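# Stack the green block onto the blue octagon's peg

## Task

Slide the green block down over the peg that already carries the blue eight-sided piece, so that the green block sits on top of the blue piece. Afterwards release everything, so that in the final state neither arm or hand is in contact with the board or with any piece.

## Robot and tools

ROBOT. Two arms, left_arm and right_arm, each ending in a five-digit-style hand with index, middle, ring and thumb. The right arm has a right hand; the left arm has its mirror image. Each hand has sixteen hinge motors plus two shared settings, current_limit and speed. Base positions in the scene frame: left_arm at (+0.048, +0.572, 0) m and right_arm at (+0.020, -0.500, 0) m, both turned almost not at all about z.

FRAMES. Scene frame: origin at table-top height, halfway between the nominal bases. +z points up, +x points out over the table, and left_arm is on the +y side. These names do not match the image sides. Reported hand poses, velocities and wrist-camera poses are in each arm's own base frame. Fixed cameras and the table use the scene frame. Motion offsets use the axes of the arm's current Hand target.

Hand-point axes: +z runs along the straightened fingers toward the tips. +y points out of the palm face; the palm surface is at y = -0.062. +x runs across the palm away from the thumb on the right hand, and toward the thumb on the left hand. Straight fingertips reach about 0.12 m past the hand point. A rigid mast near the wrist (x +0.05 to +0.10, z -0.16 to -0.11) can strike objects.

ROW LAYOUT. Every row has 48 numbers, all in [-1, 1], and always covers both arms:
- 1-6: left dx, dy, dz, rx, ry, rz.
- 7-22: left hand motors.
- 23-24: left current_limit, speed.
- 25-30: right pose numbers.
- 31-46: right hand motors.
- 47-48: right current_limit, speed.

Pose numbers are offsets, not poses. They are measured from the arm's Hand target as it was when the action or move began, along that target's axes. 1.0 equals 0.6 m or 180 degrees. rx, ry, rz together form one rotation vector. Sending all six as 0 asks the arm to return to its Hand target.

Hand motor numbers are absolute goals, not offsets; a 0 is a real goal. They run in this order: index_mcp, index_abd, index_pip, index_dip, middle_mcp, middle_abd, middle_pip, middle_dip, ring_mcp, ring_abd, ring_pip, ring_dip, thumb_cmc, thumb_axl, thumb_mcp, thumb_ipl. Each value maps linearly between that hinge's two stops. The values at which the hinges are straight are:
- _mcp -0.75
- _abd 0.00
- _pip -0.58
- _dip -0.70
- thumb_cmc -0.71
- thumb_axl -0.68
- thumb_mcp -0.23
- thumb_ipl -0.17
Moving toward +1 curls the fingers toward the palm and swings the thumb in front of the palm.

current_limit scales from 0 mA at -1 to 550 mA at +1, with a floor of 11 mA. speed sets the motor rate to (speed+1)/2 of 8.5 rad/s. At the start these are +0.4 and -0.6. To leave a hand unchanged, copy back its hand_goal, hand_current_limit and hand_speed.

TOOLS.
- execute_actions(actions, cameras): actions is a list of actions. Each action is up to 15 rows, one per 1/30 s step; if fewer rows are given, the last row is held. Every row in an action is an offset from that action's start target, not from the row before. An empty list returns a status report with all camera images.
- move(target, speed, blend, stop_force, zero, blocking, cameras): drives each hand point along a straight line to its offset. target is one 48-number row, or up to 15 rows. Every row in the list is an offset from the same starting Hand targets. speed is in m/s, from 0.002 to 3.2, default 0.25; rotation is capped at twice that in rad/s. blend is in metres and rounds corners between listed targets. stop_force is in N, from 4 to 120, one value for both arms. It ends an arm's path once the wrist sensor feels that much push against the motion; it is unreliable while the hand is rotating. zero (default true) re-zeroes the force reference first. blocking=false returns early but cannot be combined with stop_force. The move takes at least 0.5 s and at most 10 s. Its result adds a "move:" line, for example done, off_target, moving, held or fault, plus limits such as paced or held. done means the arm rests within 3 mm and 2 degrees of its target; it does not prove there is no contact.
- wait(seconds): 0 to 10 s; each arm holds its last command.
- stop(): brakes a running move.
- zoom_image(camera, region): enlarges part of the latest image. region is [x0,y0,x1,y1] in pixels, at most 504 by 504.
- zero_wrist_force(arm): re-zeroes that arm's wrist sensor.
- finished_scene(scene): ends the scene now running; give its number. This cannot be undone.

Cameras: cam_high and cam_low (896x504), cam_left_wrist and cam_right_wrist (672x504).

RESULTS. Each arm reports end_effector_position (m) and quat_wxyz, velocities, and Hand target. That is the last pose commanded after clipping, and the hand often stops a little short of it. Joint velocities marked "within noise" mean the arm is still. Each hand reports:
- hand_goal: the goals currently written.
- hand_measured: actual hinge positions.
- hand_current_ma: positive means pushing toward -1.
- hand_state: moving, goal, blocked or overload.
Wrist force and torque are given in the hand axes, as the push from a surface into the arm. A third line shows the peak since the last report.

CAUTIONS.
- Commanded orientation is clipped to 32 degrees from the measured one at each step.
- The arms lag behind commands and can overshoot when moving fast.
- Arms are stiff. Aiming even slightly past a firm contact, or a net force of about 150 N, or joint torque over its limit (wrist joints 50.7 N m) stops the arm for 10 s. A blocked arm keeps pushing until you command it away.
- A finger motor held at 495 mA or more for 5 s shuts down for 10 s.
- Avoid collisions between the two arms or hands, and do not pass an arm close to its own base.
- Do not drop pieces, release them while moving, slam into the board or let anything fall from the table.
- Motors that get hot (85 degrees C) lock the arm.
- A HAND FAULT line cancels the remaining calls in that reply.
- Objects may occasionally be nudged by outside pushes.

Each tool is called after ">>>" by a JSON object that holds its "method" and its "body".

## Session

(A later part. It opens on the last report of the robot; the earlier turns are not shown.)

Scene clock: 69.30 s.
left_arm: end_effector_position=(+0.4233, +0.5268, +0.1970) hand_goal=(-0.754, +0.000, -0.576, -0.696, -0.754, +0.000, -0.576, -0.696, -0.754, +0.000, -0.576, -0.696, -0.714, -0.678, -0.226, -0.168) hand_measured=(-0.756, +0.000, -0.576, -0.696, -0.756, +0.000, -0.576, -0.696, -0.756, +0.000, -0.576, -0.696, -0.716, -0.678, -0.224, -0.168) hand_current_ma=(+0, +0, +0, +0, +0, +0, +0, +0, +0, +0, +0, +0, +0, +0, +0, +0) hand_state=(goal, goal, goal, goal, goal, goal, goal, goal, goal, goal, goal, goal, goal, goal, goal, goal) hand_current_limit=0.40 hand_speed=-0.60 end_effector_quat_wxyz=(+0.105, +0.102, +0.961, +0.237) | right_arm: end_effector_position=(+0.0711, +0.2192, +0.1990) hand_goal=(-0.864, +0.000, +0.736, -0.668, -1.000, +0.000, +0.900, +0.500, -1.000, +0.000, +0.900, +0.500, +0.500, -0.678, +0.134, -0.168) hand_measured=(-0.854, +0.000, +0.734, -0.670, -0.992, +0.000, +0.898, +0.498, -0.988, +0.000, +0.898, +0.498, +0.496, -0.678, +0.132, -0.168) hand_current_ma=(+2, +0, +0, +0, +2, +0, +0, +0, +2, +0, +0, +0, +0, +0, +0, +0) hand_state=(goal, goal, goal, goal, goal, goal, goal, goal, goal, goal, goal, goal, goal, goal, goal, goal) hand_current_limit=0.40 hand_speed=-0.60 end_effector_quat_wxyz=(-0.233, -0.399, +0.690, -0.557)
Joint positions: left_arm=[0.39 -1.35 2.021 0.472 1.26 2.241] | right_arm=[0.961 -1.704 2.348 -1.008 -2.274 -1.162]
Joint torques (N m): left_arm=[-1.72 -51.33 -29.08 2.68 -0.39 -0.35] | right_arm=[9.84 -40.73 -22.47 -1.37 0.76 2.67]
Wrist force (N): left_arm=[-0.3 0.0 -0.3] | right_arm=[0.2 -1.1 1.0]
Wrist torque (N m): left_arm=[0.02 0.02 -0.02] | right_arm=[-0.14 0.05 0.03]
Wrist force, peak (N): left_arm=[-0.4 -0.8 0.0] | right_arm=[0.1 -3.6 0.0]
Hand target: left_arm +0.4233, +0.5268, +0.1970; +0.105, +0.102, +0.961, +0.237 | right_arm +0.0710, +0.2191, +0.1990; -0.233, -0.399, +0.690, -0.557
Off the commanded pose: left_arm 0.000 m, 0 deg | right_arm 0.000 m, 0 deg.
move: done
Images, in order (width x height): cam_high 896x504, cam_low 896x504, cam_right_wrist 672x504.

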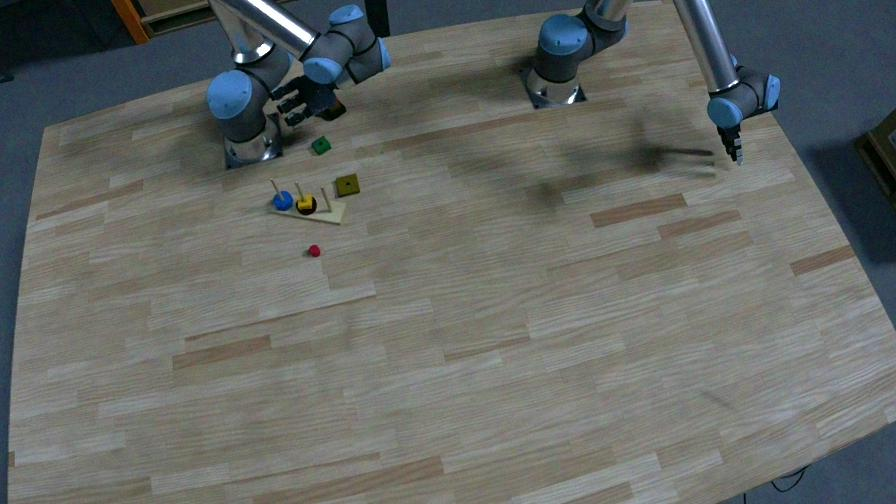

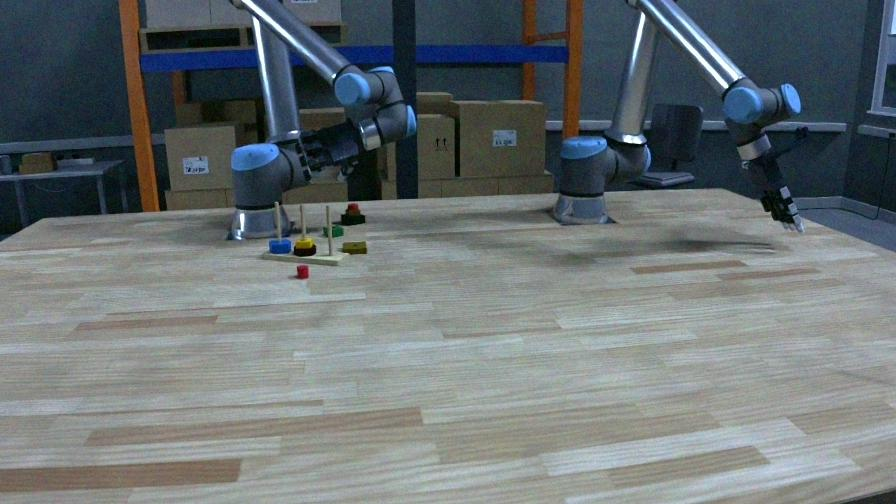

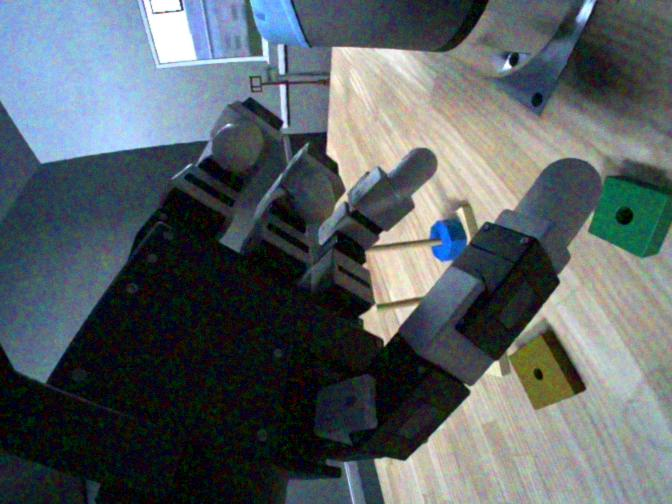

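>>> {"method": "move", "body": {"target": [[0,0,0,0,0,0,-0.754,0,-0.576,-0.696,-0.754,0,-0.576,-0.696,-0.754,0,-0.576,-0.696,-0.714,-0.678,-0.226,-0.168,0.4,-0.6,-0.1693,-0.0403,0.0698,0,0,0,-0.863,0,0.737,-0.667,-1,0,0.9,0.5,-1,0,0.9,0.5,0.5,-0.677,0.135,-0.168,0.4,-0.6]], "speed": 0.2, "cameras": ["cam_high","cam_low","cam_right_wrist"]}}

>>> {"method": "zoom_image", "body": {"camera": "cam_right_wrist", "region": [336, 60, 672, 312]}}

>>> {"method": "zoom_image", "body": {"camera": "cam_high", "region": [240, 70, 400, 220]}}

>>> {"method": "zoom_image", "body": {"camera": "cam_low", "region": [250, 150, 400, 275]}}

Scene clock: 78.63 s.
left_arm: end_effector_position=(+0.4233, +0.5268, +0.1970) hand_goal=(-0.754, +0.000, -0.576, -0.696, -0.754, +0.000, -0.576, -0.696, -0.754, +0.000, -0.576, -0.696, -0.714, -0.678, -0.226, -0.168) hand_measured=(-0.756, +0.000, -0.576, -0.696, -0.756, +0.000, -0.576, -0.696, -0.756, +0.000, -0.576, -0.696, -0.716, -0.678, -0.224, -0.168) hand_current_ma=(+0, +0, +0, +0, +0, +0, +0, +0, +0, +0, +0, +0, +0, +0, +0, +0) hand_state=(goal, goal, goal, goal, goal, goal, goal, goal, goal, goal, goal, goal, goal, goal, goal, goal) hand_current_limit=0.40 hand_speed=-0.60 end_effector_quat_wxyz=(+0.105, +0.102, +0.961, +0.237) | right_arm: end_effector_position=(+0.1539, +0.2073, +0.1240) hand_goal=(-0.864, +0.000, +0.736, -0.668, -1.000, +0.000, +0.900, +0.500, -1.000, +0.000, +0.900, +0.500, +0.500, -0.678, +0.134, -0.168) hand_measured=(-0.854, +0.000, +0.734, -0.670, -0.992, +0.000, +0.898, +0.498, -0.988, +0.000, +0.898, +0.498, +0.496, -0.678, +0.132, -0.168) hand_current_ma=(+2, +0, +0, +0, +2, +0, +0, +0, +2, +0, +0, +0, +0, +0, +0, +0) hand_state=(goal, goal, goal, goal, goal, goal, goal, goal, goal, goal, goal, goal, goal, goal, goal, goal) hand_current_limit=0.40 hand_speed=-0.60 end_effector_quat_wxyz=(-0.233, -0.399, +0.690, -0.557)
Joint positions: left_arm=[0.39 -1.35 2.021 0.472 1.26 2.241] | right_arm=[0.794 -1.566 2.409 -1.271 -2.429 -1.253]
Joint torques (N m): left_arm=[1.53 -49.89 -29.13 2.78 -0.28 -0.48] | right_arm=[-9.47 -11.52 -19.31 -0.93 -3.4 -1.74]
Wrist force (N): left_arm=[0.0 0.0 -0.2] | right_arm=[1.1 -1.1 1.4]
Wrist torque (N m): left_arm=[0.01 0.00 -0.01] | right_arm=[-0.18 -0.07 0.27]
Wrist force, peak (N): left_arm=[-0.6 0.3 0.0] | right_arm=[1.3 -1.1 1.6]
Hand target: left_arm +0.4233, +0.5268, +0.1970; +0.105, +0.102, +0.961, +0.237 | right_arm +0.1539, +0.2073, +0.1239; -0.233, -0.399, +0.690, -0.557
Off the commanded pose: left_arm 0.000 m, 0 deg | right_arm 0.000 m, 0 deg.
move: done
Images, in order (width x height): cam_high 896x504, cam_low 896x504, cam_right_wrist 672x504.

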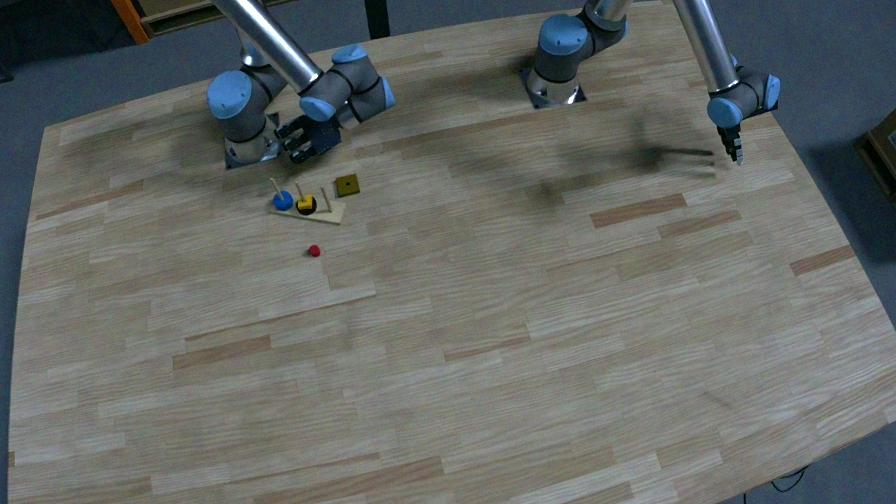

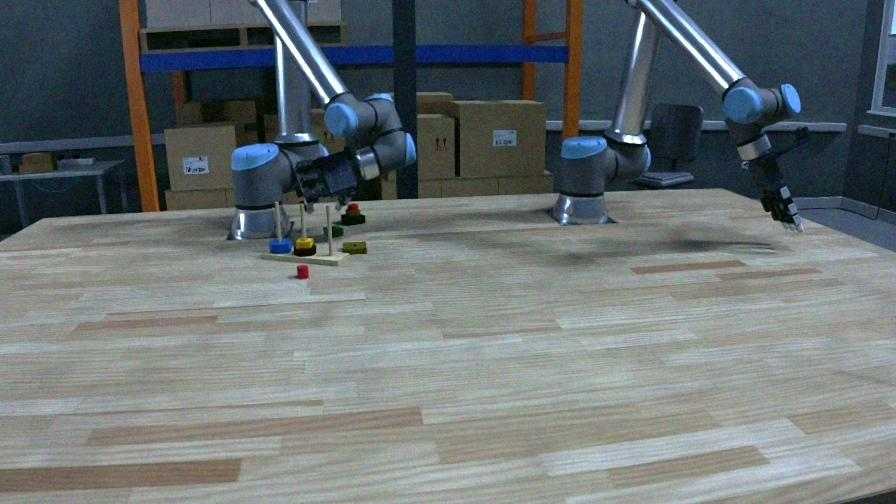

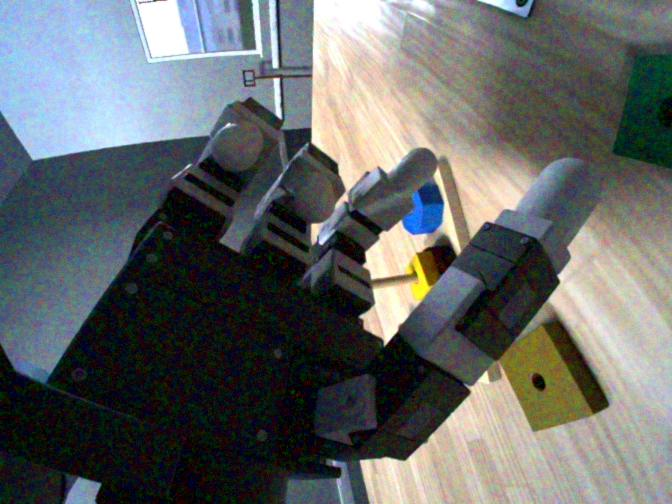

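Scaled by 1.500 from the camera's 672x504 image, which has a finer 960x720 frame.

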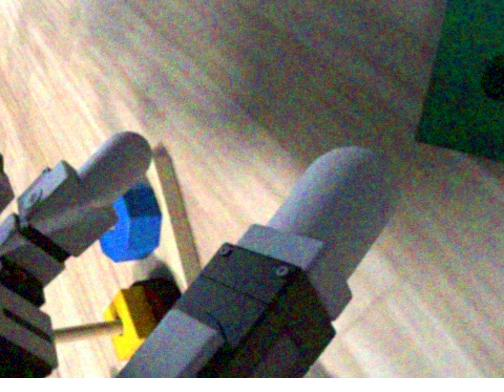

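Scaled by 3.150 from the camera's 896x504 image, which has a finer 1280x720 frame.

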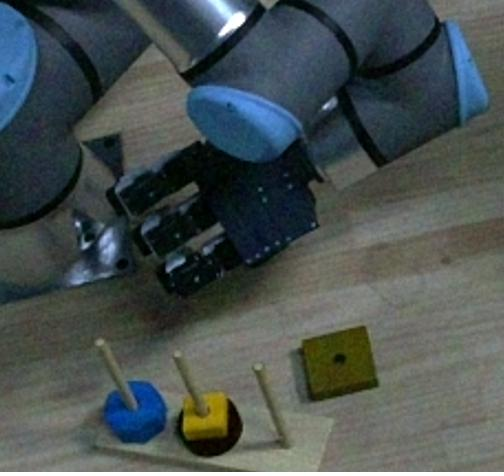

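Scaled by 3.360 from the camera's 896x504 image, which has a finer 1280x720 frame.

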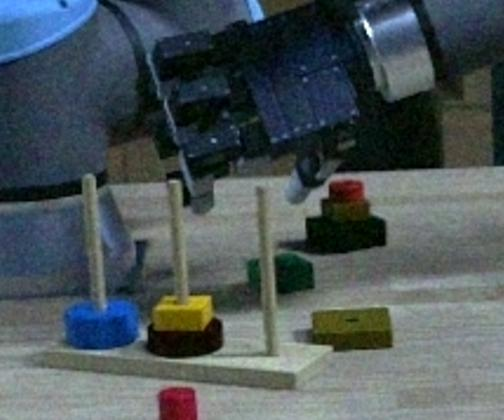

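>>> {"method": "move", "body": {"target": [[0,0,0,0,0,0,-0.754,0,-0.576,-0.696,-0.754,0,-0.576,-0.696,-0.754,0,-0.576,-0.696,-0.714,-0.678,-0.226,-0.168,0.4,-0.6,-0.0852,-0.0597,-0.1123,0,0,0,-0.863,0,0.737,-0.667,-1,0,0.9,0.5,-1,0,0.9,0.5,0.5,-0.677,0.135,-0.168,0.4,-0.6]], "speed": 0.2}}

>>> {"method": "move", "body": {"target": [[0,0,0,0,0,0,-0.754,0,-0.576,-0.696,-0.754,0,-0.576,-0.696,-0.754,0,-0.576,-0.696,-0.714,-0.678,-0.226,-0.168,0.4,-0.6,-0.1532,0.1166,0.0544,0,0,0,-0.863,0,0.737,-0.667,-1,0,0.9,0.5,-1,0,0.9,0.5,0.5,-0.677,0.135,-0.168,0.4,-0.6]], "speed": 0.03, "stop_force": 5, "cameras": ["cam_high","cam_low","cam_right_wrist"]}}

>>> {"method": "zoom_image", "body": {"camera": "cam_right_wrist", "region": [336, 0, 672, 252]}}

>>> {"method": "zoom_image", "body": {"camera": "cam_high", "region": [240, 70, 400, 220]}}

>>> {"method": "zoom_image", "body": {"camera": "cam_low", "region": [250, 150, 400, 275]}}

Scene clock: 82.97 s.
left_arm: end_effector_position=(+0.4233, +0.5268, +0.1970) hand_goal=(-0.754, +0.000, -0.576, -0.696, -0.754, +0.000, -0.576, -0.696, -0.754, +0.000, -0.576, -0.696, -0.714, -0.678, -0.226, -0.168) hand_measured=(-0.756, +0.000, -0.576, -0.696, -0.756, +0.000, -0.576, -0.696, -0.756, +0.000, -0.576, -0.696, -0.716, -0.678, -0.224, -0.168) hand_current_ma=(+0, +0, +0, +0, +0, +0, +0, +0, +0, +0, +0, +0, +0, +0, +0, +0) hand_state=(goal, goal, goal, goal, goal, goal, goal, goal, goal, goal, goal, goal, goal, goal, goal, goal) hand_current_limit=0.40 hand_speed=-0.60 end_effector_quat_wxyz=(+0.105, +0.102, +0.961, +0.237) | right_arm: end_effector_position=(+0.2039, +0.2842, +0.1239) hand_goal=(-0.864, +0.000, +0.736, -0.668, -1.000, +0.000, +0.900, +0.500, -1.000, +0.000, +0.900, +0.500, +0.500, -0.678, +0.134, -0.168) hand_measured=(-0.854, +0.000, +0.734, -0.670, -0.992, +0.000, +0.898, +0.498, -0.988, +0.000, +0.898, +0.498, +0.496, -0.678, +0.132, -0.168) hand_current_ma=(+2, +0, +0, +0, +2, +0, +0, +0, +2, +0, +0, +0, +0, +0, +0, +0) hand_state=(goal, goal, goal, goal, goal, goal, goal, goal, goal, goal, goal, goal, goal, goal, goal, goal) hand_current_limit=0.40 hand_speed=-0.60 end_effector_quat_wxyz=(-0.233, -0.399, +0.690, -0.557)
Joint positions: left_arm=[0.39 -1.35 2.021 0.472 1.26 2.241] | right_arm=[0.828 -1.42 2.242 -1.235 -2.398 -1.232]
Joint torques (N m): left_arm=[1.62 -50.05 -28.7 2.8 -0.31 -0.52] | right_arm=[11.46 -24.62 -44.62 2.32 0.7 3]
Wrist force (N): left_arm=[-0.2 0.0 0.2] | right_arm=[0.8 -1.4 1.0]
Wrist torque (N m): left_arm=[-0.01 0.02 -0.01] | right_arm=[-0.20 -0.07 0.13]
Wrist force, peak (N): left_arm=[-0.5 -0.3 -0.4] | right_arm=[2.0 -0.1 2.5]
Hand target: left_arm +0.4233, +0.5268, +0.1970; +0.105, +0.102, +0.961, +0.237 | right_arm +0.2040, +0.2843, +0.1239; -0.233, -0.399, +0.690, -0.557
Off the commanded pose: left_arm 0.000 m, 0 deg | right_arm 0.000 m, 0 deg.
move: done

Scene clock: 87.03 s.
left_arm: end_effector_position=(+0.4233, +0.5268, +0.1970) hand_goal=(-0.754, +0.000, -0.576, -0.696, -0.754, +0.000, -0.576, -0.696, -0.754, +0.000, -0.576, -0.696, -0.714, -0.678, -0.226, -0.168) hand_measured=(-0.756, +0.000, -0.576, -0.696, -0.756, +0.000, -0.576, -0.696, -0.756, +0.000, -0.576, -0.696, -0.716, -0.678, -0.224, -0.168) hand_current_ma=(+0, +0, +0, +0, +0, +0, +0, +0, +0, +0, +0, +0, +0, +0, +0, +0) hand_state=(goal, goal, goal, goal, goal, goal, goal, goal, goal, goal, goal, goal, goal, goal, goal, goal) hand_current_limit=0.40 hand_speed=-0.60 end_effector_quat_wxyz=(+0.105, +0.102, +0.961, +0.237) | right_arm: end_effector_position=(+0.2040, +0.2842, +0.0388) hand_goal=(-0.864, +0.000, +0.736, -0.668, -1.000, +0.000, +0.900, +0.500, -1.000, +0.000, +0.900, +0.500, +0.500, -0.678, +0.134, -0.168) hand_measured=(-0.854, +0.000, +0.734, -0.670, -0.992, +0.000, +0.898, +0.498, -0.988, +0.000, +0.898, +0.498, +0.516, -0.670, +0.136, -0.168) hand_current_ma=(+2, +0, +0, +0, +2, +0, +0, +0, +2, +0, +0, +0, +4, +1, +0, +0) hand_state=(goal, goal, goal, goal, goal, goal, goal, goal, goal, goal, goal, goal, goal, goal, goal, goal) hand_current_limit=0.40 hand_speed=-0.60 end_effector_quat_wxyz=(-0.233, -0.399, +0.690, -0.557)
Joint positions: left_arm=[0.39 -1.35 2.021 0.472 1.26 2.241] | right_arm=[0.828 -1.276 2.287 -1.424 -2.398 -1.231]
Joint torques (N m): left_arm=[1.41 -51.19 -29.09 2.89 -0.28 -0.44] | right_arm=[-4.51 -62.66 -38.49 1.7 -1.87 -0.69]
Wrist force (N): left_arm=[0.1 0.1 0.2] | right_arm=[1.1 -1.2 1.7]
Wrist torque (N m): left_arm=[-0.02 0.00 0.01] | right_arm=[-0.22 -0.05 0.06]
Wrist force, peak (N): left_arm=[-0.4 -0.2 0.6] | right_arm=[3.1 -7.1 -1.7]
Hand target: left_arm +0.4233, +0.5268, +0.1970; +0.105, +0.102, +0.961, +0.237 | right_arm +0.2040, +0.2842, +0.0388; -0.233, -0.399, +0.690, -0.557 (not the last commanded pose)
Off the commanded pose: left_arm 0.000 m, 0 deg | right_arm 0.035 m, 0 deg.
move: contact (right_arm)
Images, in order (width x height): cam_high 896x504, cam_low 896x504, cam_right_wrist 672x504.

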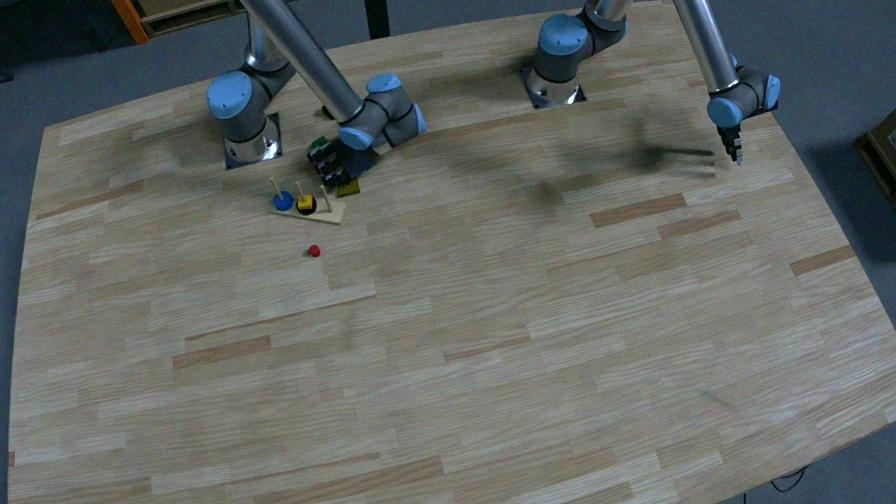

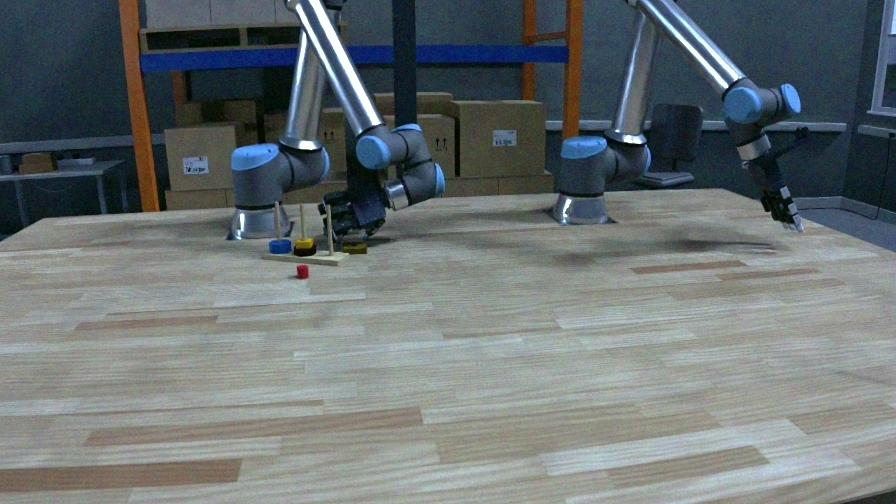

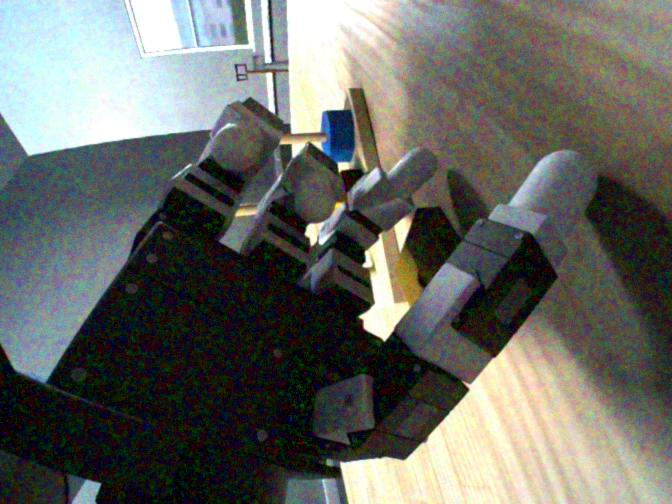

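Scaled by 1.500 from the camera's 672x504 image, which has a finer 960x720 frame.

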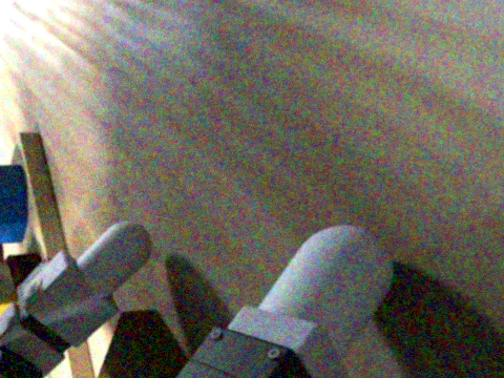

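Scaled by 3.150 from the camera's 896x504 image, which has a finer 1280x720 frame.

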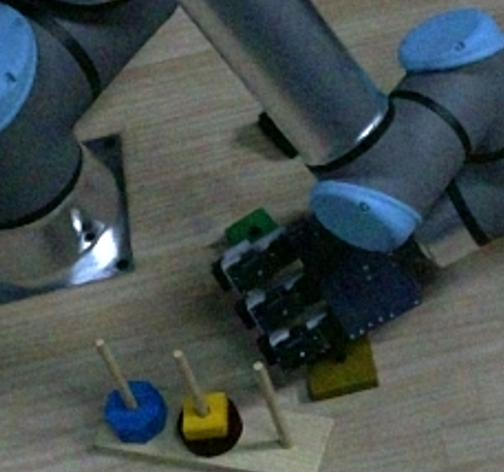

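Scaled by 3.360 from the camera's 896x504 image, which has a finer 1280x720 frame.

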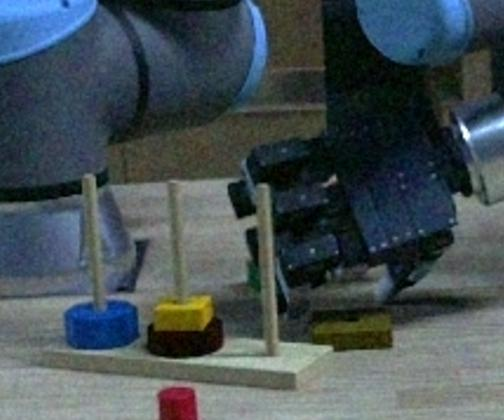

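>>> {"method": "move", "body": {"target": [[0,0,0,0,0,0,-0.754,0,-0.576,-0.696,-0.754,0,-0.576,-0.696,-0.754,0,-0.576,-0.696,-0.714,-0.678,-0.226,-0.168,0.4,-0.6,0.046,-0.035,-0.0163,0,0,0,-0.863,0,0.737,-0.667,-1,0,0.9,0.5,-1,0,0.9,0.5,0.5,-0.677,0.135,-0.168,0.4,-0.6],[0,0,0,0,0,0,-0.754,0,-0.576,-0.696,-0.754,0,-0.576,-0.696,-0.754,0,-0.576,-0.696,-0.714,-0.678,-0.226,-0.168,0.4,-0.6,0.1421,0.0456,0.0817,0,0,0,-0.863,0,0.737,-0.667,-1,0,0.9,0.5,-1,0,0.9,0.5,0.5,-0.677,0.135,-0.168,0.4,-0.6]], "speed": 0.15, "cameras": ["cam_high","cam_low","cam_right_wrist"]}}

>>> {"method": "zoom_image", "body": {"camera": "cam_right_wrist", "region": [336, 0, 672, 252]}}

>>> {"method": "zoom_image", "body": {"camera": "cam_high", "region": [240, 70, 400, 220]}}

>>> {"method": "zoom_image", "body": {"camera": "cam_low", "region": [250, 150, 400, 275]}}

Scene clock: 92.13 s.
left_arm: end_effector_position=(+0.4233, +0.5268, +0.1970) hand_goal=(-0.754, +0.000, -0.576, -0.696, -0.754, +0.000, -0.576, -0.696, -0.754, +0.000, -0.576, -0.696, -0.714, -0.678, -0.226, -0.168) hand_measured=(-0.756, +0.000, -0.576, -0.696, -0.756, +0.000, -0.576, -0.696, -0.756, +0.000, -0.576, -0.696, -0.716, -0.678, -0.224, -0.168) hand_current_ma=(+0, +0, +0, +0, +0, +0, +0, +0, +0, +0, +0, +0, +0, +0, +0, +0) hand_state=(goal, goal, goal, goal, goal, goal, goal, goal, goal, goal, goal, goal, goal, goal, goal, goal) hand_current_limit=0.40 hand_speed=-0.60 end_effector_quat_wxyz=(+0.105, +0.102, +0.961, +0.237) | right_arm: end_effector_position=(+0.1391, +0.2144, +0.0748) hand_goal=(-0.864, +0.000, +0.736, -0.668, -1.000, +0.000, +0.900, +0.500, -1.000, +0.000, +0.900, +0.500, +0.500, -0.678, +0.134, -0.168) hand_measured=(-0.854, +0.000, +0.734, -0.670, -0.992, +0.000, +0.898, +0.498, -0.988, +0.000, +0.898, +0.498, +0.496, -0.678, +0.136, -0.168) hand_current_ma=(+2, +0, +0, +0, +1, +0, +0, +0, +2, +0, +0, +0, +0, +0, +0, +0) hand_state=(goal, goal, goal, goal, goal, goal, goal, goal, goal, goal, goal, goal, goal, goal, goal, goal) hand_current_limit=0.40 hand_speed=-0.60 end_effector_quat_wxyz=(-0.233, -0.399, +0.690, -0.557)
Joint positions: left_arm=[0.39 -1.35 2.021 0.472 1.26 2.241] | right_arm=[0.83 -1.467 2.438 -1.382 -2.396 -1.231]
Joint torques (N m): left_arm=[1.52 -49.92 -30.01 2.96 -0.09 -0.42] | right_arm=[-6.06 -50.28 -15.23 -1.56 -1.83 -2.27]
Wrist force (N): left_arm=[0.0 0.2 0.4] | right_arm=[1.2 -1.1 1.6]
Wrist torque (N m): left_arm=[-0.02 0.01 -0.01] | right_arm=[-0.19 -0.09 0.18]
Wrist force, peak (N): left_arm=[-0.5 0.3 -0.4] | right_arm=[1.6 -0.6 2.8]
Hand target: left_arm +0.4233, +0.5268, +0.1970; +0.105, +0.102, +0.961, +0.237 | right_arm +0.1390, +0.2143, +0.0748; -0.233, -0.399, +0.690, -0.557
Off the commanded pose: left_arm 0.000 m, 0 deg | right_arm 0.000 m, 0 deg.
move: done
Images, in order (width x height): cam_high 896x504, cam_low 896x504, cam_right_wrist 672x504.

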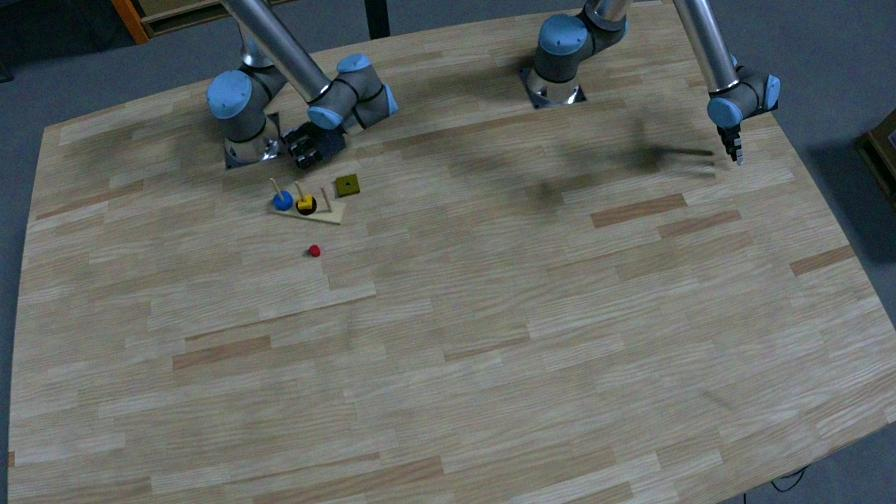

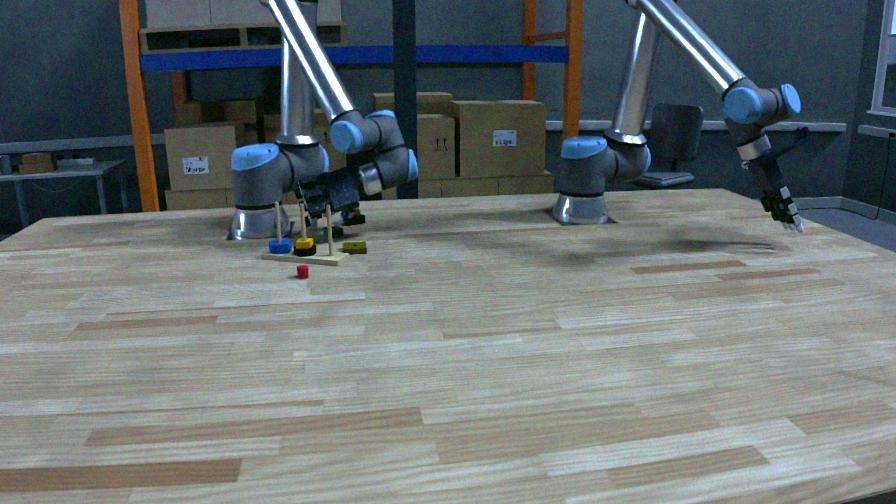

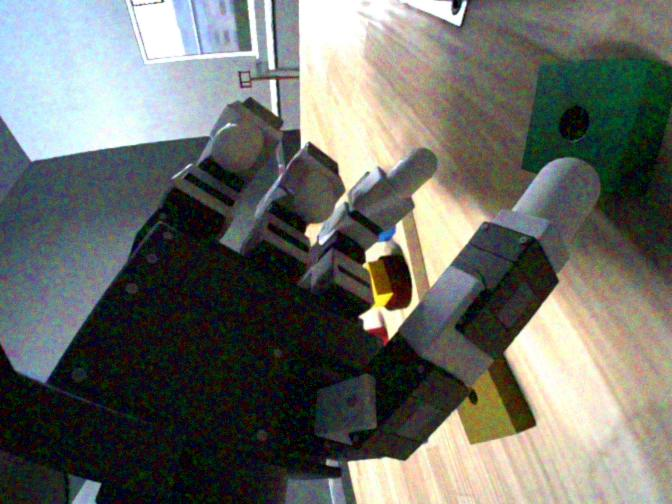

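Scaled by 1.500 from the camera's 672x504 image, which has a finer 960x720 frame.

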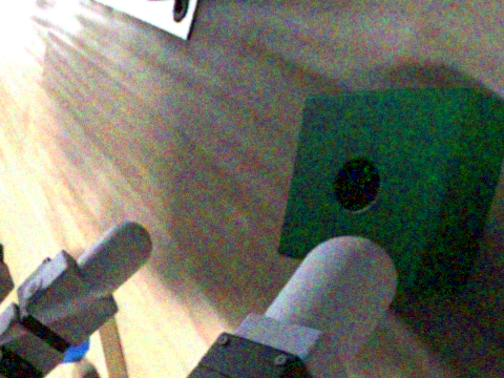

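Scaled by 3.150 from the camera's 896x504 image, which has a finer 1280x720 frame.

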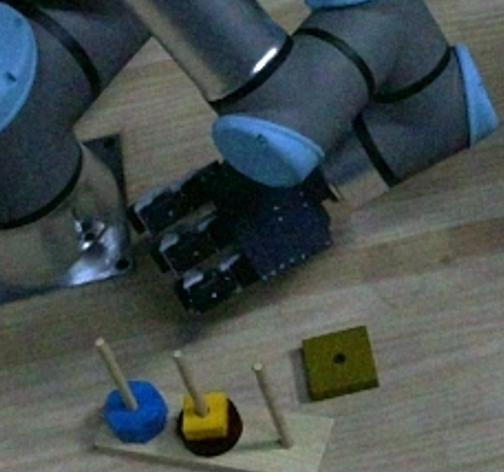

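Scaled by 3.360 from the camera's 896x504 image, which has a finer 1280x720 frame.

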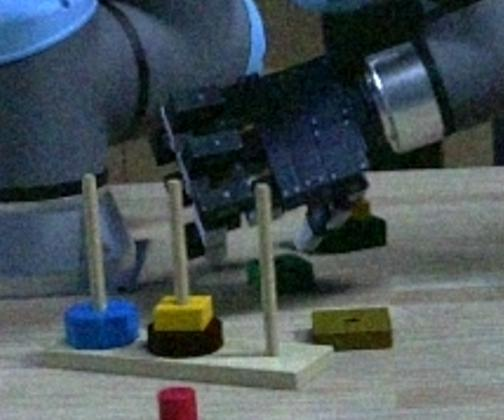

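>>> {"method": "move", "body": {"target": [[0,0,0,0,0,0,-0.754,0,-0.576,-0.696,-0.754,0,-0.576,-0.696,-0.754,0,-0.576,-0.696,-0.714,-0.678,-0.226,-0.168,0.4,-0.6,0.0276,0.0485,-0.0262,0,0,0,-0.863,0,0.737,-0.667,-1,0,0.9,0.5,-1,0,0.9,0.5,0.5,-0.677,0.135,-0.168,0.4,-0.6]], "speed": 0.15, "cameras": ["cam_high","cam_low","cam_right_wrist"]}}

>>> {"method": "zoom_image", "body": {"camera": "cam_right_wrist", "region": [336, 0, 672, 252]}}

>>> {"method": "zoom_image", "body": {"camera": "cam_low", "region": [280, 180, 380, 260]}}

Scene clock: 96.33 s.
left_arm: end_effector_position=(+0.4233, +0.5268, +0.1970) hand_goal=(-0.754, +0.000, -0.576, -0.696, -0.754, +0.000, -0.576, -0.696, -0.754, +0.000, -0.576, -0.696, -0.714, -0.678, -0.226, -0.168) hand_measured=(-0.756, +0.000, -0.576, -0.696, -0.756, +0.000, -0.576, -0.696, -0.756, +0.000, -0.576, -0.696, -0.716, -0.678, -0.224, -0.168) hand_current_ma=(+0, +0, +0, +0, +0, +0, +0, +0, +0, +0, +0, +0, +0, +0, +0, +0) hand_state=(goal, goal, goal, goal, goal, goal, goal, goal, goal, goal, goal, goal, goal, goal, goal, goal) hand_current_limit=0.40 hand_speed=-0.60 end_effector_quat_wxyz=(+0.105, +0.102, +0.961, +0.237) | right_arm: end_effector_position=(+0.1041, +0.2262, +0.0748) hand_goal=(-0.864, +0.000, +0.736, -0.668, -1.000, +0.000, +0.900, +0.500, -1.000, +0.000, +0.900, +0.500, +0.500, -0.678, +0.134, -0.168) hand_measured=(-0.854, +0.000, +0.734, -0.670, -0.992, +0.000, +0.898, +0.498, -0.988, +0.000, +0.898, +0.498, +0.496, -0.678, +0.136, -0.168) hand_current_ma=(+2, +0, +0, +0, +1, +0, +0, +0, +2, +0, +0, +0, +0, +0, +0, +0) hand_state=(goal, goal, goal, goal, goal, goal, goal, goal, goal, goal, goal, goal, goal, goal, goal, goal) hand_current_limit=0.40 hand_speed=-0.60 end_effector_quat_wxyz=(-0.233, -0.399, +0.690, -0.557)
Joint positions: left_arm=[0.39 -1.35 2.021 0.472 1.26 2.241] | right_arm=[0.909 -1.465 2.431 -1.347 -2.323 -1.187]
Joint torques (N m): left_arm=[0.31 -49.59 -29.46 2.87 -0.32 -0.27] | right_arm=[9.76 -16.74 -39.53 2.46 0.51 2.75]
Wrist force (N): left_arm=[0.1 0.1 0.1] | right_arm=[0.8 -1.0 1.9]
Wrist torque (N m): left_arm=[0.00 -0.01 0.01] | right_arm=[-0.21 -0.05 0.05]
Wrist force, peak (N): left_arm=[-0.2 -0.1 -0.6] | right_arm=[1.2 -1.7 2.4]
Hand target: left_arm +0.4233, +0.5268, +0.1970; +0.105, +0.102, +0.961, +0.237 | right_arm +0.1040, +0.2263, +0.0748; -0.233, -0.399, +0.690, -0.557
Off the commanded pose: left_arm 0.000 m, 0 deg | right_arm 0.000 m, 0 deg.
move: done
Images, in order (width x height): cam_high 896x504, cam_low 896x504, cam_right_wrist 672x504.

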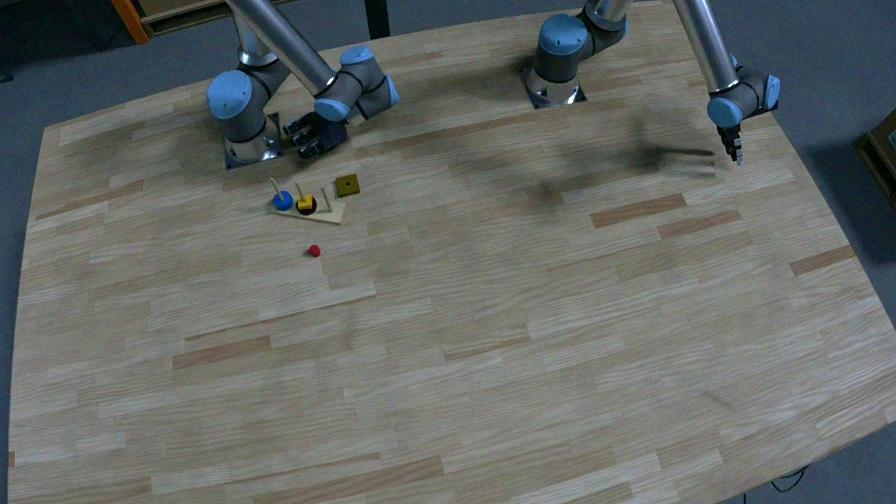

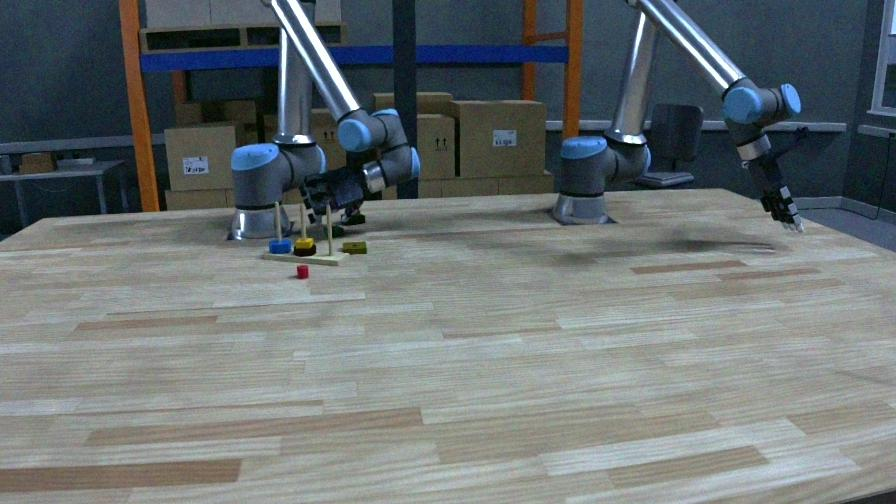

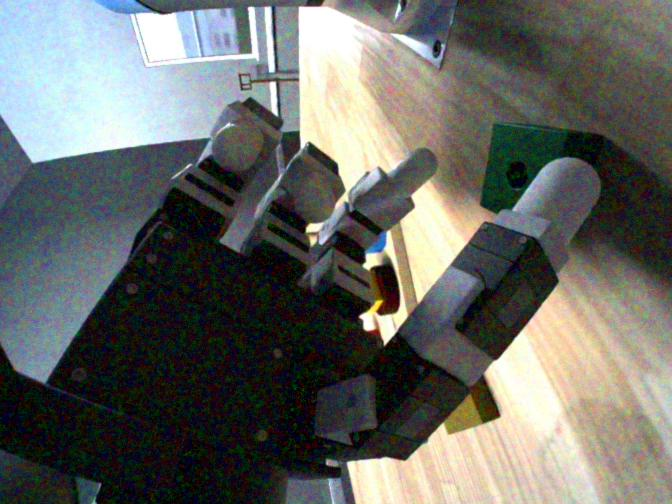

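Scaled by 1.500 from the camera's 672x504 image, which has a finer 960x720 frame.

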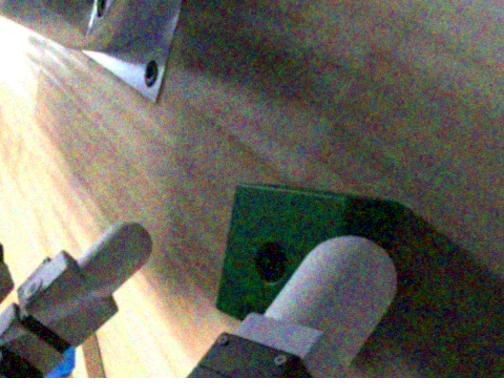

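Scaled by 5.040 from the camera's 896x504 image, which has a finer 1280x720 frame.

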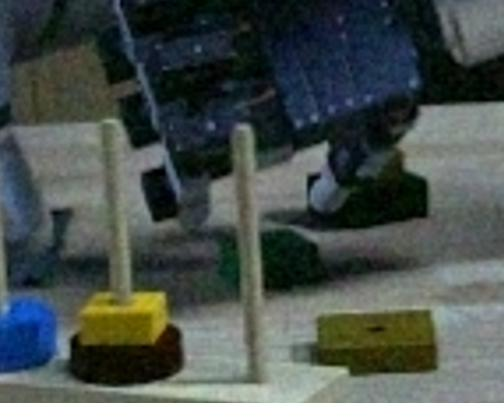

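>>> {"method": "move", "body": {"target": [[0,0,0,0,0,0,-0.754,0,-0.576,-0.696,-0.754,0,-0.576,-0.696,-0.754,0,-0.576,-0.696,-0.714,-0.678,-0.226,-0.168,0.4,-0.6,-0.0349,0.0158,0.0003,0,0,0,-0.863,0,0.737,-0.667,-1,0,0.9,0.5,-1,0,0.9,0.5,0.5,-0.677,0.135,-0.168,0.4,-0.6]], "speed": 0.04, "stop_force": 4, "cameras": ["cam_high","cam_low","cam_right_wrist"]}}

>>> {"method": "zoom_image", "body": {"camera": "cam_right_wrist", "region": [336, 0, 672, 252]}}

>>> {"method": "zoom_image", "body": {"camera": "cam_low", "region": [280, 180, 380, 260]}}

Scene clock: 99.77 s.
left_arm: end_effector_position=(+0.4233, +0.5268, +0.1970) hand_goal=(-0.754, +0.000, -0.576, -0.696, -0.754, +0.000, -0.576, -0.696, -0.754, +0.000, -0.576, -0.696, -0.714, -0.678, -0.226, -0.168) hand_measured=(-0.756, +0.000, -0.576, -0.696, -0.756, +0.000, -0.576, -0.696, -0.756, +0.000, -0.576, -0.696, -0.716, -0.678, -0.224, -0.168) hand_current_ma=(+0, +0, +0, +0, +0, +0, +0, +0, +0, +0, +0, +0, +0, +0, +0, +0) hand_state=(goal, goal, goal, goal, goal, goal, goal, goal, goal, goal, goal, goal, goal, goal, goal, goal) hand_current_limit=0.40 hand_speed=-0.60 end_effector_quat_wxyz=(+0.105, +0.102, +0.961, +0.237) | right_arm: end_effector_position=(+0.1083, +0.2328, +0.0532) hand_goal=(-0.864, +0.000, +0.736, -0.668, -1.000, +0.000, +0.900, +0.500, -1.000, +0.000, +0.900, +0.500, +0.500, -0.678, +0.134, -0.168) hand_measured=(-0.854, +0.000, +0.734, -0.670, -0.992, +0.000, +0.898, +0.498, -0.988, +0.000, +0.898, +0.498, +0.496, -0.678, +0.136, -0.168) hand_current_ma=(+2, +0, +0, +0, +1, +0, +0, +0, +2, +0, +0, +0, +0, +0, +0, +0) hand_state=(goal, goal, goal, goal, goal, goal, goal, goal, goal, goal, goal, goal, goal, goal, goal, goal) hand_current_limit=0.40 hand_speed=-0.60 end_effector_quat_wxyz=(-0.233, -0.399, +0.690, -0.557)
Joint positions: left_arm=[0.39 -1.35 2.021 0.472 1.26 2.241] | right_arm=[0.91 -1.409 2.429 -1.4 -2.322 -1.187]
Joint torques (N m): left_arm=[0.86 -49.96 -28.74 2.81 -0.49 -0.43] | right_arm=[10.12 -19.43 -37.29 -1.58 0.72 2.25]
Wrist force (N): left_arm=[0.3 0.4 -0.1] | right_arm=[0.7 -1.6 1.8]
Wrist torque (N m): left_arm=[0.04 -0.04 0.02] | right_arm=[-0.30 0.00 0.05]
Wrist force, peak (N): left_arm=[-0.4 -0.4 0.3] | right_arm=[0.8 -2.0 2.0]
Hand target: left_arm +0.4233, +0.5268, +0.1970; +0.105, +0.102, +0.961, +0.237 | right_arm +0.1083, +0.2328, +0.0532; -0.233, -0.399, +0.690, -0.557
Off the commanded pose: left_arm 0.000 m, 0 deg | right_arm 0.000 m, 0 deg.
move: done
Images, in order (width x height): cam_high 896x504, cam_low 896x504, cam_right_wrist 672x504.

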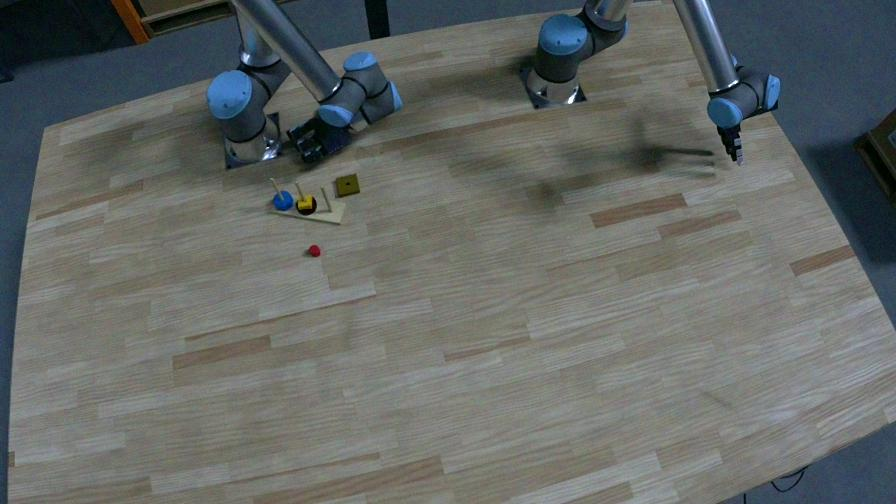

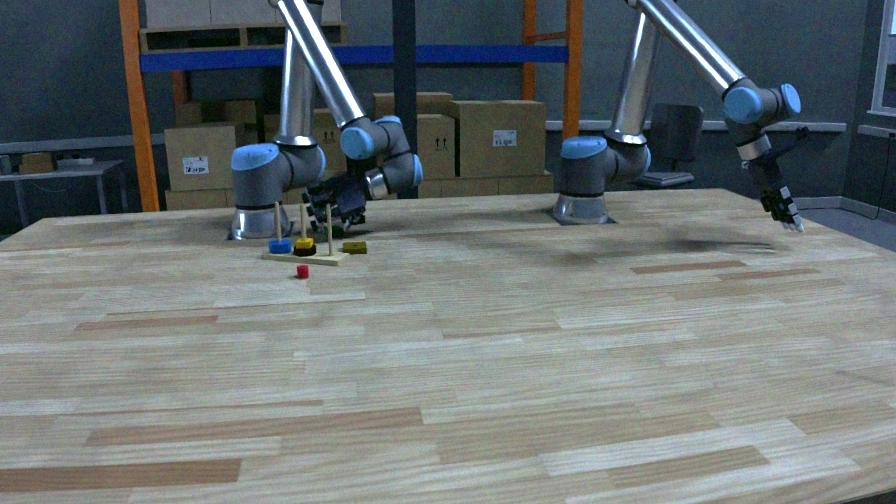

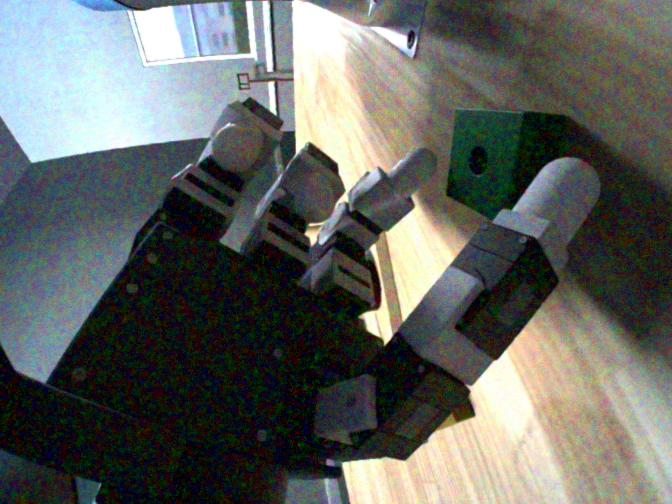

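Scaled by 1.500 from the camera's 672x504 image, which has a finer 960x720 frame.

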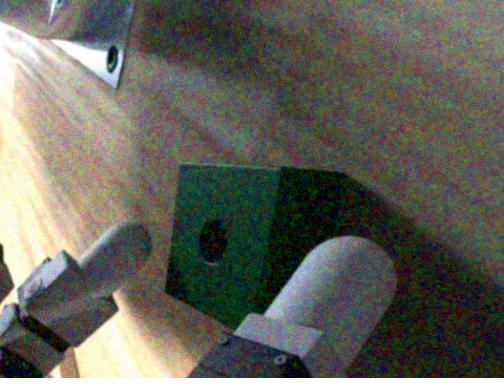

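Scaled by 5.040 from the camera's 896x504 image, which has a finer 1280x720 frame.

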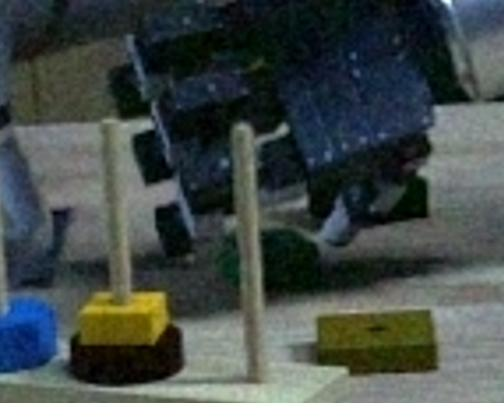

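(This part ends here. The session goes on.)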